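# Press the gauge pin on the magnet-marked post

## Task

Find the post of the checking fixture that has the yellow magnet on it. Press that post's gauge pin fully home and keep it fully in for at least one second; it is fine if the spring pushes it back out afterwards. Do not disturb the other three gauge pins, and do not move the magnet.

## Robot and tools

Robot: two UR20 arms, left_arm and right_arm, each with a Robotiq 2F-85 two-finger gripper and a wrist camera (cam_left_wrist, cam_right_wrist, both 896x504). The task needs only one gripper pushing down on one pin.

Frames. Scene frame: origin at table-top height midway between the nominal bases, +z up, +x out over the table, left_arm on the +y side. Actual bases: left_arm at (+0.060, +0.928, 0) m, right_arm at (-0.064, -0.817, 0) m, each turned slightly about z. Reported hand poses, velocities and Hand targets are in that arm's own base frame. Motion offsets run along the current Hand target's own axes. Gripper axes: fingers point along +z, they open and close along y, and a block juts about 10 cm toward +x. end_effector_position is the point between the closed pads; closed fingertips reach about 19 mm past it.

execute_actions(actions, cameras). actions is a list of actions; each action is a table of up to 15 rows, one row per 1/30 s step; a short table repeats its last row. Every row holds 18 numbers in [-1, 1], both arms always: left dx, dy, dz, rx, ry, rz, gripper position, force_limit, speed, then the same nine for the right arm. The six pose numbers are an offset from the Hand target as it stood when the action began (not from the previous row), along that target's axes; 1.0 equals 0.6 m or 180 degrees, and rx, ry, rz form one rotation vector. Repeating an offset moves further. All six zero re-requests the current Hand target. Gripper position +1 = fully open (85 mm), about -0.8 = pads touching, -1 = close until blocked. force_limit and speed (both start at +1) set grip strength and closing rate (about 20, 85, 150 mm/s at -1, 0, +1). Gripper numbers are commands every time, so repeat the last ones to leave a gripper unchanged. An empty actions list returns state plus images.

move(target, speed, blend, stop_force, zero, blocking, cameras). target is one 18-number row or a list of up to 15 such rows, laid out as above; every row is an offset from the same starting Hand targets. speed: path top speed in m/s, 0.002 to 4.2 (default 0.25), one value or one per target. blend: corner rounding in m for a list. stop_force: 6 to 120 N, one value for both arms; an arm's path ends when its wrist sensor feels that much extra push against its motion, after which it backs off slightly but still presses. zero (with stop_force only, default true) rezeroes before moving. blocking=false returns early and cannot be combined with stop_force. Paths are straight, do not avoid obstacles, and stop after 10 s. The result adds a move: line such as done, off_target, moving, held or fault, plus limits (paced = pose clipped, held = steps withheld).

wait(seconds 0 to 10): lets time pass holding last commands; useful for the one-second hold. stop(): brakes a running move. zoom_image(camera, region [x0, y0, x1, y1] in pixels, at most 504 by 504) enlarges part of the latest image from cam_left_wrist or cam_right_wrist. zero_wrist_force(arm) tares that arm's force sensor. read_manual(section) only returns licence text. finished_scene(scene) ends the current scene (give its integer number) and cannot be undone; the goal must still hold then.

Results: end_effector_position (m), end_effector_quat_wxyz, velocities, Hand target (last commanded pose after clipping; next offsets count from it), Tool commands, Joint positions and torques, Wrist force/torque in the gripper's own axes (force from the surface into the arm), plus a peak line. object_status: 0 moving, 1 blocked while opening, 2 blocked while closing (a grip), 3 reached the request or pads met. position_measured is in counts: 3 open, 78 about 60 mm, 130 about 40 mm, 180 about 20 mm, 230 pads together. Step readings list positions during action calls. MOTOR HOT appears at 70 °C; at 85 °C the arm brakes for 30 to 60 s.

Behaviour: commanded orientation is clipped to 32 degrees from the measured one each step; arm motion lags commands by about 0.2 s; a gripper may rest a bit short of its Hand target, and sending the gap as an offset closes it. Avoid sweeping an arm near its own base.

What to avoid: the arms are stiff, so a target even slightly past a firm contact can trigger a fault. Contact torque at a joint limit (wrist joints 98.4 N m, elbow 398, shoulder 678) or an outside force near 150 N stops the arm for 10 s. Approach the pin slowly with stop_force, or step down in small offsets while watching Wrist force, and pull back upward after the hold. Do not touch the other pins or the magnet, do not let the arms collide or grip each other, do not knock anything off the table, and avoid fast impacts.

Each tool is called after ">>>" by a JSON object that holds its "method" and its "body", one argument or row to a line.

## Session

>>> {"method": "execute_actions", "body": {
  "actions": []
}}

Scene clock: 0.00 s.
left_arm: end_effector_position=(+0.3071, -0.4220, +0.1602) position_measured=3 object_status=3 end_effector_quat_wxyz=(+0.066, +0.956, -0.074, +0.275) | right_arm: end_effector_position=(+0.4900, -0.3027, +0.2369) position_measured=3 object_status=3 end_effector_quat_wxyz=(+0.548, -0.467, -0.511, -0.471)
Joint positions: left_arm=[-1.763 -1.739 2.857 -2.766 -1.003 1.555] | right_arm=[2.511 -2.074 -2.06 -2.212 2.389 -0.015]
Joint velocities: within noise
Joint torques (N m): no reading
Motor temperatures (°C): left_arm=[24 35 26 37 33 33] | right_arm=[28 35 35 36 33 38]
Wrist force (N): no reading
Wrist torque (N m): no reading
Wrist force, peak (N): no reading
Hand target: left_arm +0.3071, -0.4220, +0.1602; +0.066, +0.956, -0.074, +0.275 | right_arm +0.4900, -0.3027, +0.2369; +0.548, -0.467, -0.511, -0.471
Tool commands: left_gripper/position=+1.0 left_gripper/force_limit=+1.0 left_gripper/speed=+1.0 right_gripper/position=+1.0 right_gripper/force_limit=+1.0 right_gripper/speed=+1.0
camera_calibration:
cam_left_wrist: T_world_to_cam=[[-0.204299, -0.976285, 0.0716159, -0.353754], [-0.955218, 0.182823, -0.232669, 0.427195], [0.214058, -0.115943, -0.969916, 0.170568], [0, 0, 0, 1]] pos_world=[0.299281, -0.40369, 0.290166]
cam_right_wrist: T_world_to_cam=[[0.98966, 0.130322, -0.059914, -0.419077], [-0.0206188, -0.284112, -0.958569, 0.167032], [-0.141945, 0.949893, -0.278487, 0.549542], [0, 0, 0, 1]] pos_world=[0.496192, -0.419935, 0.288044]

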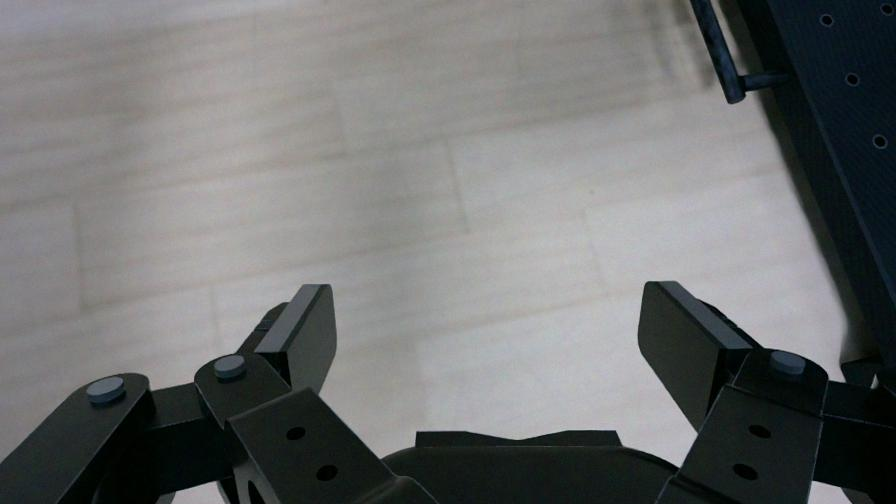

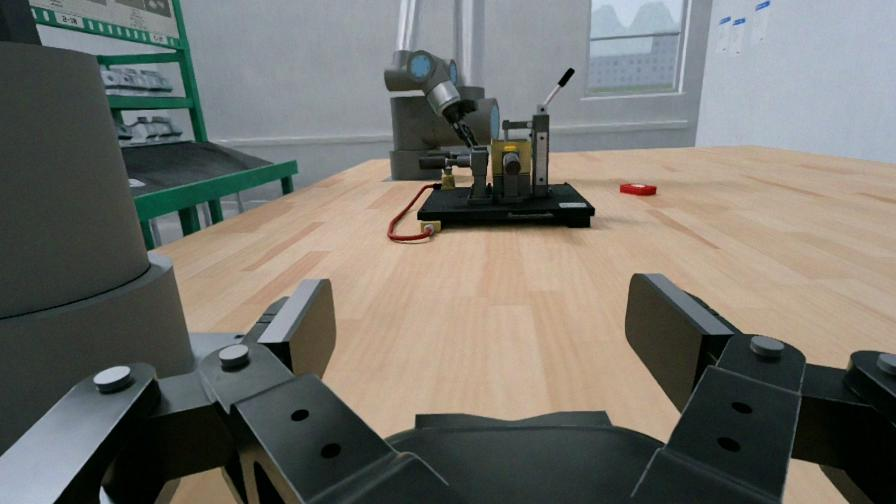

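>>> {"method": "zoom_image", "body": {
  "camera": "cam_right_wrist",
  "region": [380, 60, 620, 250]
}}

Scaled by 2.100 from the camera's 896x504 image, which has a finer 1280x720 frame.

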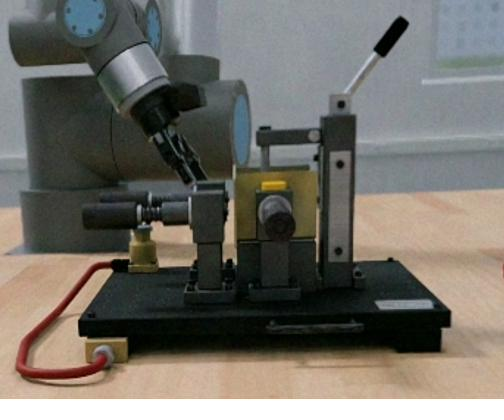

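>>> {"method": "move", "body": {
  "target": [0,0,0,0,0,0,1,1,1,0.262,0.0307,0.2637,-0.0591,-0.0125,-0.0107,-1,-1,0],
  "speed": 0.3
}}

>>> {"method": "move", "body": {
  "target": [0,0,0,0,0,0,1,1,1,-0.083,-0.0857,0.980,0,0,0,-1,-1,0],
  "speed": 0.35,
  "cameras": ["cam_right_wrist"]
}}

>>> {"method": "zoom_image", "body": {
  "camera": "cam_right_wrist",
  "region": [380, 220, 580, 400]
}}

Scene clock: 3.47 s.
left_arm: end_effector_position=(+0.3071, -0.4220, +0.1602) position_measured=3 object_status=3 end_effector_quat_wxyz=(+0.066, +0.956, -0.074, +0.275) | right_arm: end_effector_position=(+0.4948, -0.1497, +0.4000) position_measured=232 object_status=3 end_effector_quat_wxyz=(+0.484, -0.516, -0.483, -0.516)
Joint positions: left_arm=[-1.763 -1.739 2.857 -2.766 -1.003 1.555] | right_arm=[2.644 -1.739 -2.211 -2.334 2.708 -0.001]
Joint torques (N m): left_arm=[-0.22 -12.24 -56.18 -9.7 3.52 -1.08] | right_arm=[21.43 122.55 48.66 -6.28 5.11 6.35]
Wrist force (N): left_arm=[0.0 0.3 0.0] | right_arm=[0.1 0.8 0.3]
Wrist torque (N m): left_arm=[0.06 0.01 0.01] | right_arm=[0.26 -0.02 -0.27]
Wrist force, peak (N): left_arm=[0.3 0.3 -0.4] | right_arm=[2.7 0.3 2.7]
Hand target: left_arm +0.3071, -0.4220, +0.1602; +0.066, +0.956, -0.074, +0.275 | right_arm +0.4948, -0.1496, +0.4001; +0.484, -0.516, -0.483, -0.516
Off the commanded pose: left_arm 0.000 m, 0 deg | right_arm 0.000 m, 0 deg.
move: done

Scene clock: 5.87 s.
left_arm: end_effector_position=(+0.3071, -0.4220, +0.1602) position_measured=3 object_status=3 end_effector_quat_wxyz=(+0.066, +0.956, -0.074, +0.275) | right_arm: end_effector_position=(+0.4812, +0.4404, +0.3506) position_measured=232 object_status=3 end_effector_quat_wxyz=(+0.484, -0.516, -0.483, -0.516)
Joint positions: left_arm=[-1.763 -1.739 2.857 -2.766 -1.003 1.555] | right_arm=[3.806 -1.567 -2.515 -2.201 3.87 0.001]
Joint torques (N m): left_arm=[5.57 -13.06 -55.61 -9.76 3.3 -0.82] | right_arm=[23.45 30.17 76.33 9.35 5.05 5.65]
Wrist force (N): left_arm=[0.1 -0.2 -0.2] | right_arm=[0.8 -1.0 0.8]
Wrist torque (N m): left_arm=[-0.03 -0.02 0.00] | right_arm=[0.00 -0.20 -0.34]
Wrist force, peak (N): left_arm=[0.2 -0.3 -0.4] | right_arm=[0.1 -1.9 5.2]
Hand target: left_arm +0.3071, -0.4220, +0.1602; +0.066, +0.956, -0.074, +0.275 | right_arm +0.4812, +0.4405, +0.3506; +0.484, -0.516, -0.483, -0.516
Off the commanded pose: left_arm 0.000 m, 0 deg | right_arm 0.000 m, 0 deg.
move: done
camera_calibration:
cam_right_wrist: T_world_to_cam=[[0.997924, -0.0566411, -0.0306473, -0.432307], [-0.0471023, -0.317397, -0.947122, 0.510361], [0.0439187, 0.9466, -0.319406, -0.199467], [0, 0, 0, 1]] pos_world=[0.464209, 0.326316, 0.406414]
Images, in order (width x height): cam_right_wrist 896x504.

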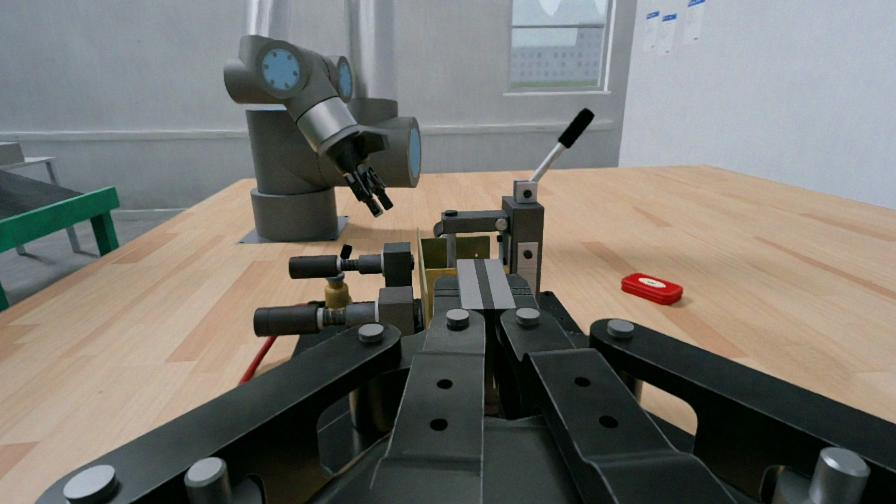

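Scaled by 2.520 from the camera's 896x504 image, which has a finer 1280x720 frame.

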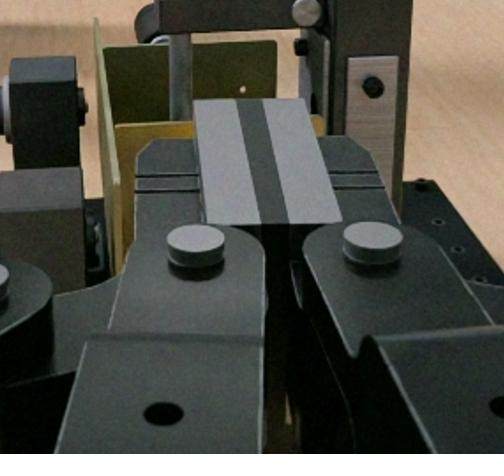

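>>> {"method": "move", "body": {
  "target": [0,0,0,0,0,0,1,1,1,-0.309,0,0,0,0,0,-1,-1,0],
  "speed": 0.25,
  "cameras": ["cam_right_wrist"]
}}

>>> {"method": "zoom_image", "body": {
  "camera": "cam_right_wrist",
  "region": [380, 100, 580, 280]
}}

Scene clock: 7.57 s.
left_arm: end_effector_position=(+0.3071, -0.4220, +0.1602) position_measured=3 object_status=3 end_effector_quat_wxyz=(+0.066, +0.956, -0.074, +0.275) | right_arm: end_effector_position=(+0.4811, +0.4406, +0.1653) position_measured=232 object_status=3 end_effector_quat_wxyz=(+0.484, -0.516, -0.483, -0.516)
Joint positions: left_arm=[-1.763 -1.739 2.857 -2.766 -1.003 1.555] | right_arm=[3.806 -1.931 -2.613 -1.738 3.87 0.001]
Joint torques (N m): left_arm=[1.22 -11.9 -54.19 -9.71 3.77 -0.98] | right_arm=[22.23 76.49 7.98 8.34 5.04 6.13]
Wrist force (N): left_arm=[0.1 -0.1 -0.1] | right_arm=[0.6 -1.1 0.6]
Wrist torque (N m): left_arm=[-0.02 -0.02 0.00] | right_arm=[-0.11 -0.17 -0.47]
Wrist force, peak (N): left_arm=[0.4 0.1 -0.4] | right_arm=[3.6 -0.5 1.3]
Hand target: left_arm +0.3071, -0.4220, +0.1602; +0.066, +0.956, -0.074, +0.275 | right_arm +0.4811, +0.4406, +0.1652; +0.484, -0.516, -0.483, -0.516
Off the commanded pose: left_arm 0.000 m, 0 deg | right_arm 0.000 m, 0 deg.
move: done
camera_calibration:
cam_right_wrist: T_world_to_cam=[[0.99792, -0.0567324, -0.0306068, -0.437855], [-0.0470928, -0.317393, -0.947124, 0.334818], [0.0440182, 0.946596, -0.319405, -0.258915], [0, 0, 0, 1]] pos_world=[0.464109, 0.326516, 0.221014]
Images, in order (width x height): cam_right_wrist 896x504.

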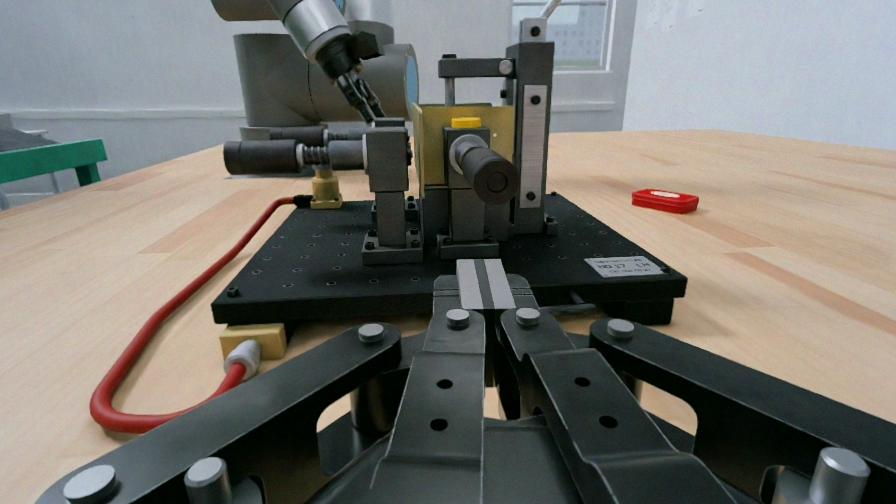

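Scaled by 2.520 from the camera's 896x504 image, which has a finer 1280x720 frame.

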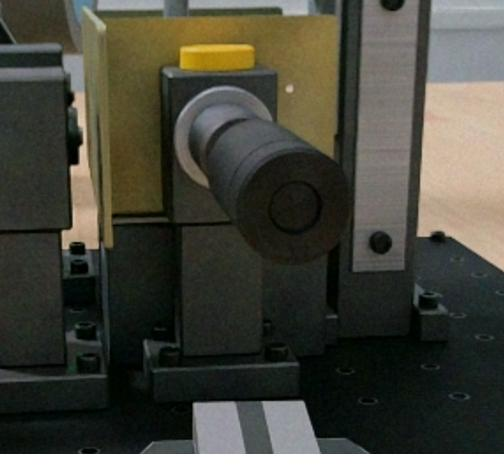

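>>> {"method": "move", "body": {
  "target": [0,0,0,0,0,0,1,1,1,-0.0057,0.0505,0.2955,0.0239,0,0,-1,-1,0],
  "speed": 0.2,
  "cameras": ["cam_right_wrist"]
}}

>>> {"method": "zoom_image", "body": {
  "camera": "cam_right_wrist",
  "region": [380, 120, 580, 300]
}}

Scene clock: 9.63 s.
left_arm: end_effector_position=(+0.3071, -0.4220, +0.1602) position_measured=3 object_status=3 end_effector_quat_wxyz=(+0.066, +0.956, -0.074, +0.275) | right_arm: end_effector_position=(+0.5227, +0.6154, +0.1618) position_measured=232 object_status=3 end_effector_quat_wxyz=(+0.503, -0.497, -0.502, -0.497)
Joint positions: left_arm=[-1.763 -1.739 2.857 -2.766 -1.003 1.555] | right_arm=[3.973 -1.998 -2.432 -1.853 3.962 0.001]
Joint torques (N m): left_arm=[4.83 -6.43 -56.3 -10.11 3.04 -0.96] | right_arm=[20.77 102.86 44.8 0.45 6.15 -7.2]
Wrist force (N): left_arm=[0.2 0.0 -0.1] | right_arm=[0.4 -1.3 0.3]
Wrist torque (N m): left_arm=[0.00 -0.03 0.00] | right_arm=[-0.13 -0.09 -0.19]
Wrist force, peak (N): left_arm=[0.2 0.0 -0.4] | right_arm=[0.6 -0.4 2.6]
Hand target: left_arm +0.3071, -0.4220, +0.1602; +0.066, +0.956, -0.074, +0.275 | right_arm +0.5228, +0.6156, +0.1618; +0.503, -0.497, -0.502, -0.497
Off the commanded pose: left_arm 0.000 m, 0 deg | right_arm 0.000 m, 0 deg.
move: done
camera_calibration:
cam_right_wrist: T_world_to_cam=[[0.999364, 0.0182649, -0.0306312, -0.516385], [-0.0231807, -0.320038, -0.947121, 0.378161], [-0.0271022, 0.947229, -0.319411, -0.390509], [0, 0, 0, 1]] pos_world=[0.514238, 0.500359, 0.217614]
Images, in order (width x height): cam_right_wrist 896x504.

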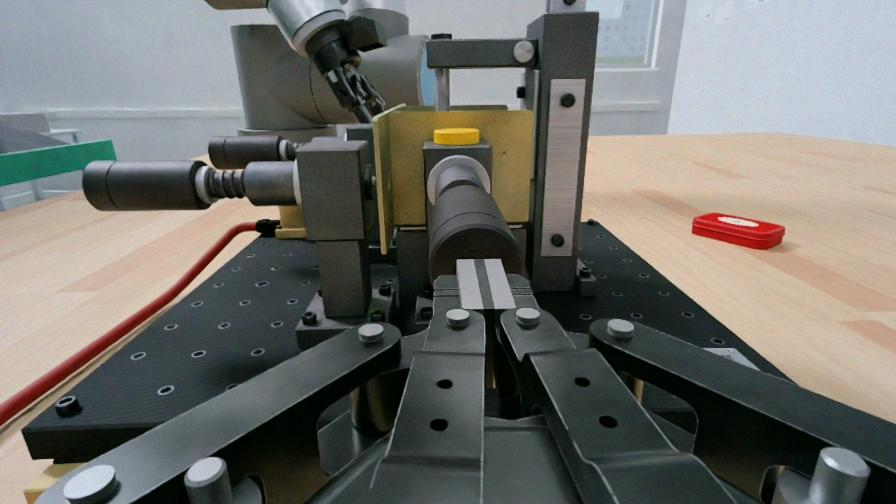

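Scaled by 2.520 from the camera's 896x504 image, which has a finer 1280x720 frame.

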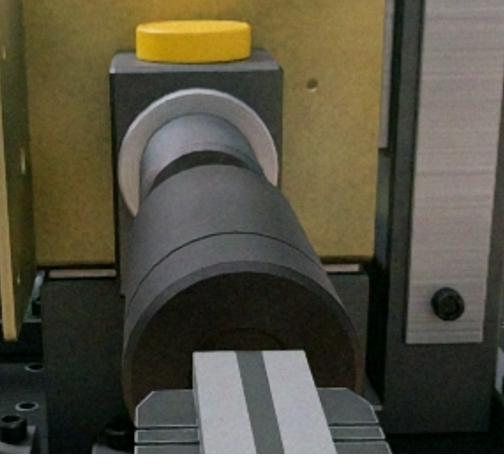

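>>> {"method": "move", "body": {
  "target": [0,0,0,0,0,0,1,1,1,0,0,0.0383,0,0,0,-1,-1,0],
  "speed": 0.035
}}

>>> {"method": "move", "body": {
  "target": [0,0,0,0,0,0,1,1,1,0,0,0.033,0,0,0,-1,-1,0],
  "speed": 0.005,
  "stop_force": 20,
  "cameras": ["cam_right_wrist"]
}}

>>> {"method": "move", "body": {
  "target": [0,0,0,0,0,0,1,1,1,0,0,0.007,0,0,0,-1,-1,0],
  "speed": 0.003,
  "stop_force": 12
}}

>>> {"method": "wait", "body": {
  "seconds": 1.4
}}

Scene clock: 11.43 s.
left_arm: end_effector_position=(+0.3071, -0.4220, +0.1602) position_measured=3 object_status=3 end_effector_quat_wxyz=(+0.066, +0.956, -0.074, +0.275) | right_arm: end_effector_position=(+0.5225, +0.6384, +0.1618) position_measured=232 object_status=3 end_effector_quat_wxyz=(+0.503, -0.497, -0.502, -0.497)
Joint positions: left_arm=[-1.763 -1.739 2.857 -2.766 -1.003 1.555] | right_arm=[4 -2.004 -2.416 -1.863 3.989 0.001]
Joint torques (N m): left_arm=[1.09 -9.71 -55.1 -9.58 3.36 -1.44] | right_arm=[14.55 91.95 52.88 1.12 5.62 -7.57]
Wrist force (N): left_arm=[0.2 0.1 -0.4] | right_arm=[0.5 -3.7 -8.8]
Wrist torque (N m): left_arm=[0.02 -0.03 0.00] | right_arm=[-0.08 -0.06 -0.13]
Wrist force, peak (N): left_arm=[0.5 0.1 -0.3] | right_arm=[1.0 -3.6 -9.2]
Hand target: left_arm +0.3071, -0.4220, +0.1602; +0.066, +0.956, -0.074, +0.275 | right_arm +0.5225, +0.6385, +0.1618; +0.503, -0.497, -0.502, -0.497
Off the commanded pose: left_arm 0.000 m, 0 deg | right_arm 0.000 m, 0 deg.
move: done

Scene clock: 14.77 s.
left_arm: end_effector_position=(+0.3071, -0.4220, +0.1602) position_measured=3 object_status=3 end_effector_quat_wxyz=(+0.066, +0.956, -0.074, +0.275) | right_arm: end_effector_position=(+0.5224, +0.6505, +0.1618) position_measured=232 object_status=3 end_effector_quat_wxyz=(+0.503, -0.497, -0.502, -0.497)
Joint positions: left_arm=[-1.763 -1.739 2.857 -2.766 -1.003 1.555] | right_arm=[4.014 -2.007 -2.407 -1.868 4.003 0.001]
Joint torques (N m): left_arm=[1.47 -13.1 -54.19 -9.44 2.52 -1.18] | right_arm=[-1.28 119.67 46.77 10.55 -2.52 -8.09]
Wrist force (N): left_arm=[0.1 -0.1 -0.1] | right_arm=[9.0 -4.0 -33.3]
Wrist torque (N m): left_arm=[-0.01 -0.02 0.00] | right_arm=[0.07 0.16 -0.07]
Wrist force, peak (N): left_arm=[0.2 -0.1 -0.5] | right_arm=[15.4 -5.2 -56.8]
Hand target: left_arm +0.3071, -0.4220, +0.1602; +0.066, +0.956, -0.074, +0.275 | right_arm +0.5224, +0.6505, +0.1618; +0.503, -0.497, -0.502, -0.497 (not the last commanded pose)
Off the commanded pose: left_arm 0.000 m, 0 deg | right_arm 0.008 m, 0 deg.
move: contact (right_arm)
camera_calibration:
cam_right_wrist: T_world_to_cam=[[0.999361, 0.0183591, -0.0306646, -0.516769], [-0.0231822, -0.32004, -0.94712, 0.389422], [-0.0272022, 0.947226, -0.31941, -0.423807], [0, 0, 0, 1]] pos_world=[0.513938, 0.535559, 0.217614]
Images, in order (width x height): cam_right_wrist 896x504.

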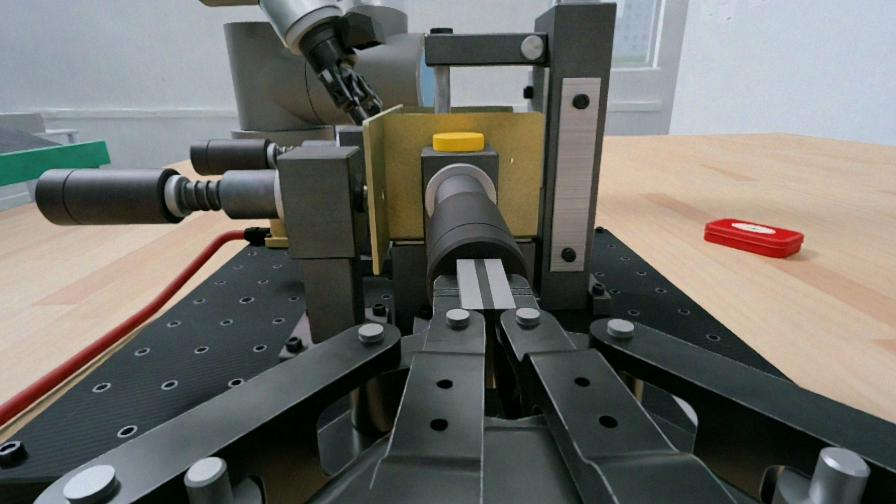

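Scene clock: 15.47 s.
left_arm: end_effector_position=(+0.3071, -0.4220, +0.1602) position_measured=3 object_status=3 end_effector_quat_wxyz=(+0.066, +0.956, -0.074, +0.275) | right_arm: end_effector_position=(+0.5224, +0.6506, +0.1618) position_measured=232 object_status=3 end_effector_quat_wxyz=(+0.503, -0.497, -0.502, -0.497)
Joint positions: left_arm=[-1.763 -1.739 2.857 -2.766 -1.003 1.555] | right_arm=[4.014 -2.007 -2.407 -1.868 4.003 0.001]
Joint torques (N m): left_arm=[5.47 -14.26 -58.27 -9.68 2.97 -1.76] | right_arm=[15.06 111.26 60.34 5.33 -1.55 -7.61]
Wrist force (N): left_arm=[-0.2 0.1 -0.2] | right_arm=[10.8 -2.9 -60.7]
Wrist torque (N m): left_arm=[0.03 0.05 0.00] | right_arm=[0.11 0.15 -0.06]
Wrist force, peak (N): left_arm=[0.0 0.4 -0.3] | right_arm=[10.8 -2.9 -60.8]
Hand target: left_arm +0.3071, -0.4220, +0.1602; +0.066, +0.956, -0.074, +0.275 | right_arm +0.5223, +0.6506, +0.1618; +0.503, -0.497, -0.502, -0.497 (not the last commanded pose)
Off the commanded pose: left_arm 0.000 m, 0 deg | right_arm 0.004 m, 0 deg.
move: contact (right_arm)

Scene clock: 16.87 s.
left_arm: end_effector_position=(+0.3071, -0.4220, +0.1602) position_measured=3 object_status=3 end_effector_quat_wxyz=(+0.066, +0.956, -0.074, +0.275) | right_arm: end_effector_position=(+0.5223, +0.6506, +0.1618) position_measured=232 object_status=3 end_effector_quat_wxyz=(+0.503, -0.497, -0.502, -0.497)
Joint positions: left_arm=[-1.763 -1.739 2.857 -2.766 -1.003 1.555] | right_arm=[4.014 -2.007 -2.407 -1.868 4.003 0.001]
Joint torques (N m): left_arm=[-3.47 -13.81 -54.92 -10.21 3.05 -1.3] | right_arm=[10.17 115.48 56.14 5.11 -2.49 -6.8]
Wrist force (N): left_arm=[0.0 -0.2 -0.2] | right_arm=[11.2 -3.0 -55.7]
Wrist torque (N m): left_arm=[-0.04 0.00 0.00] | right_arm=[0.10 0.14 -0.06]
Wrist force, peak (N): left_arm=[-0.2 0.3 -0.5] | right_arm=[10.9 -3.1 -60.8]
Hand target: left_arm +0.3071, -0.4220, +0.1602; +0.066, +0.956, -0.074, +0.275 | right_arm +0.5223, +0.6506, +0.1618; +0.503, -0.497, -0.502, -0.497 (not the last commanded pose)
Tool commands: left_gripper/position=+1.0 left_gripper/force_limit=+1.0 left_gripper/speed=+1.0 right_gripper/position=-1.0 right_gripper/force_limit=-1.0 right_gripper/speed=+0.0
Off the commanded pose: left_arm 0.000 m, 0 deg | right_arm 0.004 m, 0 deg.
wait: 1.40 s; at rest by 0.17 s

Hard stop reached and held; retract and finish.

>>> {"method": "move", "body": {
  "target": [
    [0,0,0,0,0,0,1,1,1,0,0,-0.0333,0,0,0,-1,-1,0],
    [0,0,0,0,0,0,1,1,1,0,0,-0.1,0,0,0,-1,-1,0]
  ],
  "speed": [0.06,0.2],
  "blend": 0.005
}}

>>> {"method": "finished_scene", "body": {
  "scene": 3
}}

Scene clock: 18.13 s.
left_arm: end_effector_position=(+0.3071, -0.4220, +0.1602) position_measured=3 object_status=3 end_effector_quat_wxyz=(+0.066, +0.956, -0.074, +0.275) | right_arm: end_effector_position=(+0.5230, +0.5907, +0.1618) position_measured=232 object_status=3 end_effector_quat_wxyz=(+0.503, -0.497, -0.502, -0.497)
Joint positions: left_arm=[-1.763 -1.739 2.857 -2.766 -1.003 1.555] | right_arm=[3.942 -1.993 -2.447 -1.843 3.931 0.001]
Joint torques (N m): left_arm=[4.14 -8.22 -54.3 -10.23 2.91 -1.51] | right_arm=[-22.84 133 19.1 9.91 -4.81 5.62]
Wrist force (N): left_arm=[0.0 -0.1 -0.2] | right_arm=[0.8 -1.0 0.0]
Wrist torque (N m): left_arm=[-0.02 0.01 0.00] | right_arm=[-0.08 -0.19 -0.13]
Wrist force, peak (N): left_arm=[-0.4 0.0 0.3] | right_arm=[11.3 -2.9 -55.8]
Hand target: left_arm +0.3071, -0.4220, +0.1602; +0.066, +0.956, -0.074, +0.275 | right_arm +0.5230, +0.5906, +0.1618; +0.503, -0.497, -0.502, -0.497
Off the commanded pose: left_arm 0.000 m, 0 deg | right_arm 0.000 m, 0 deg.
move: done

The scene is finished: the task was done.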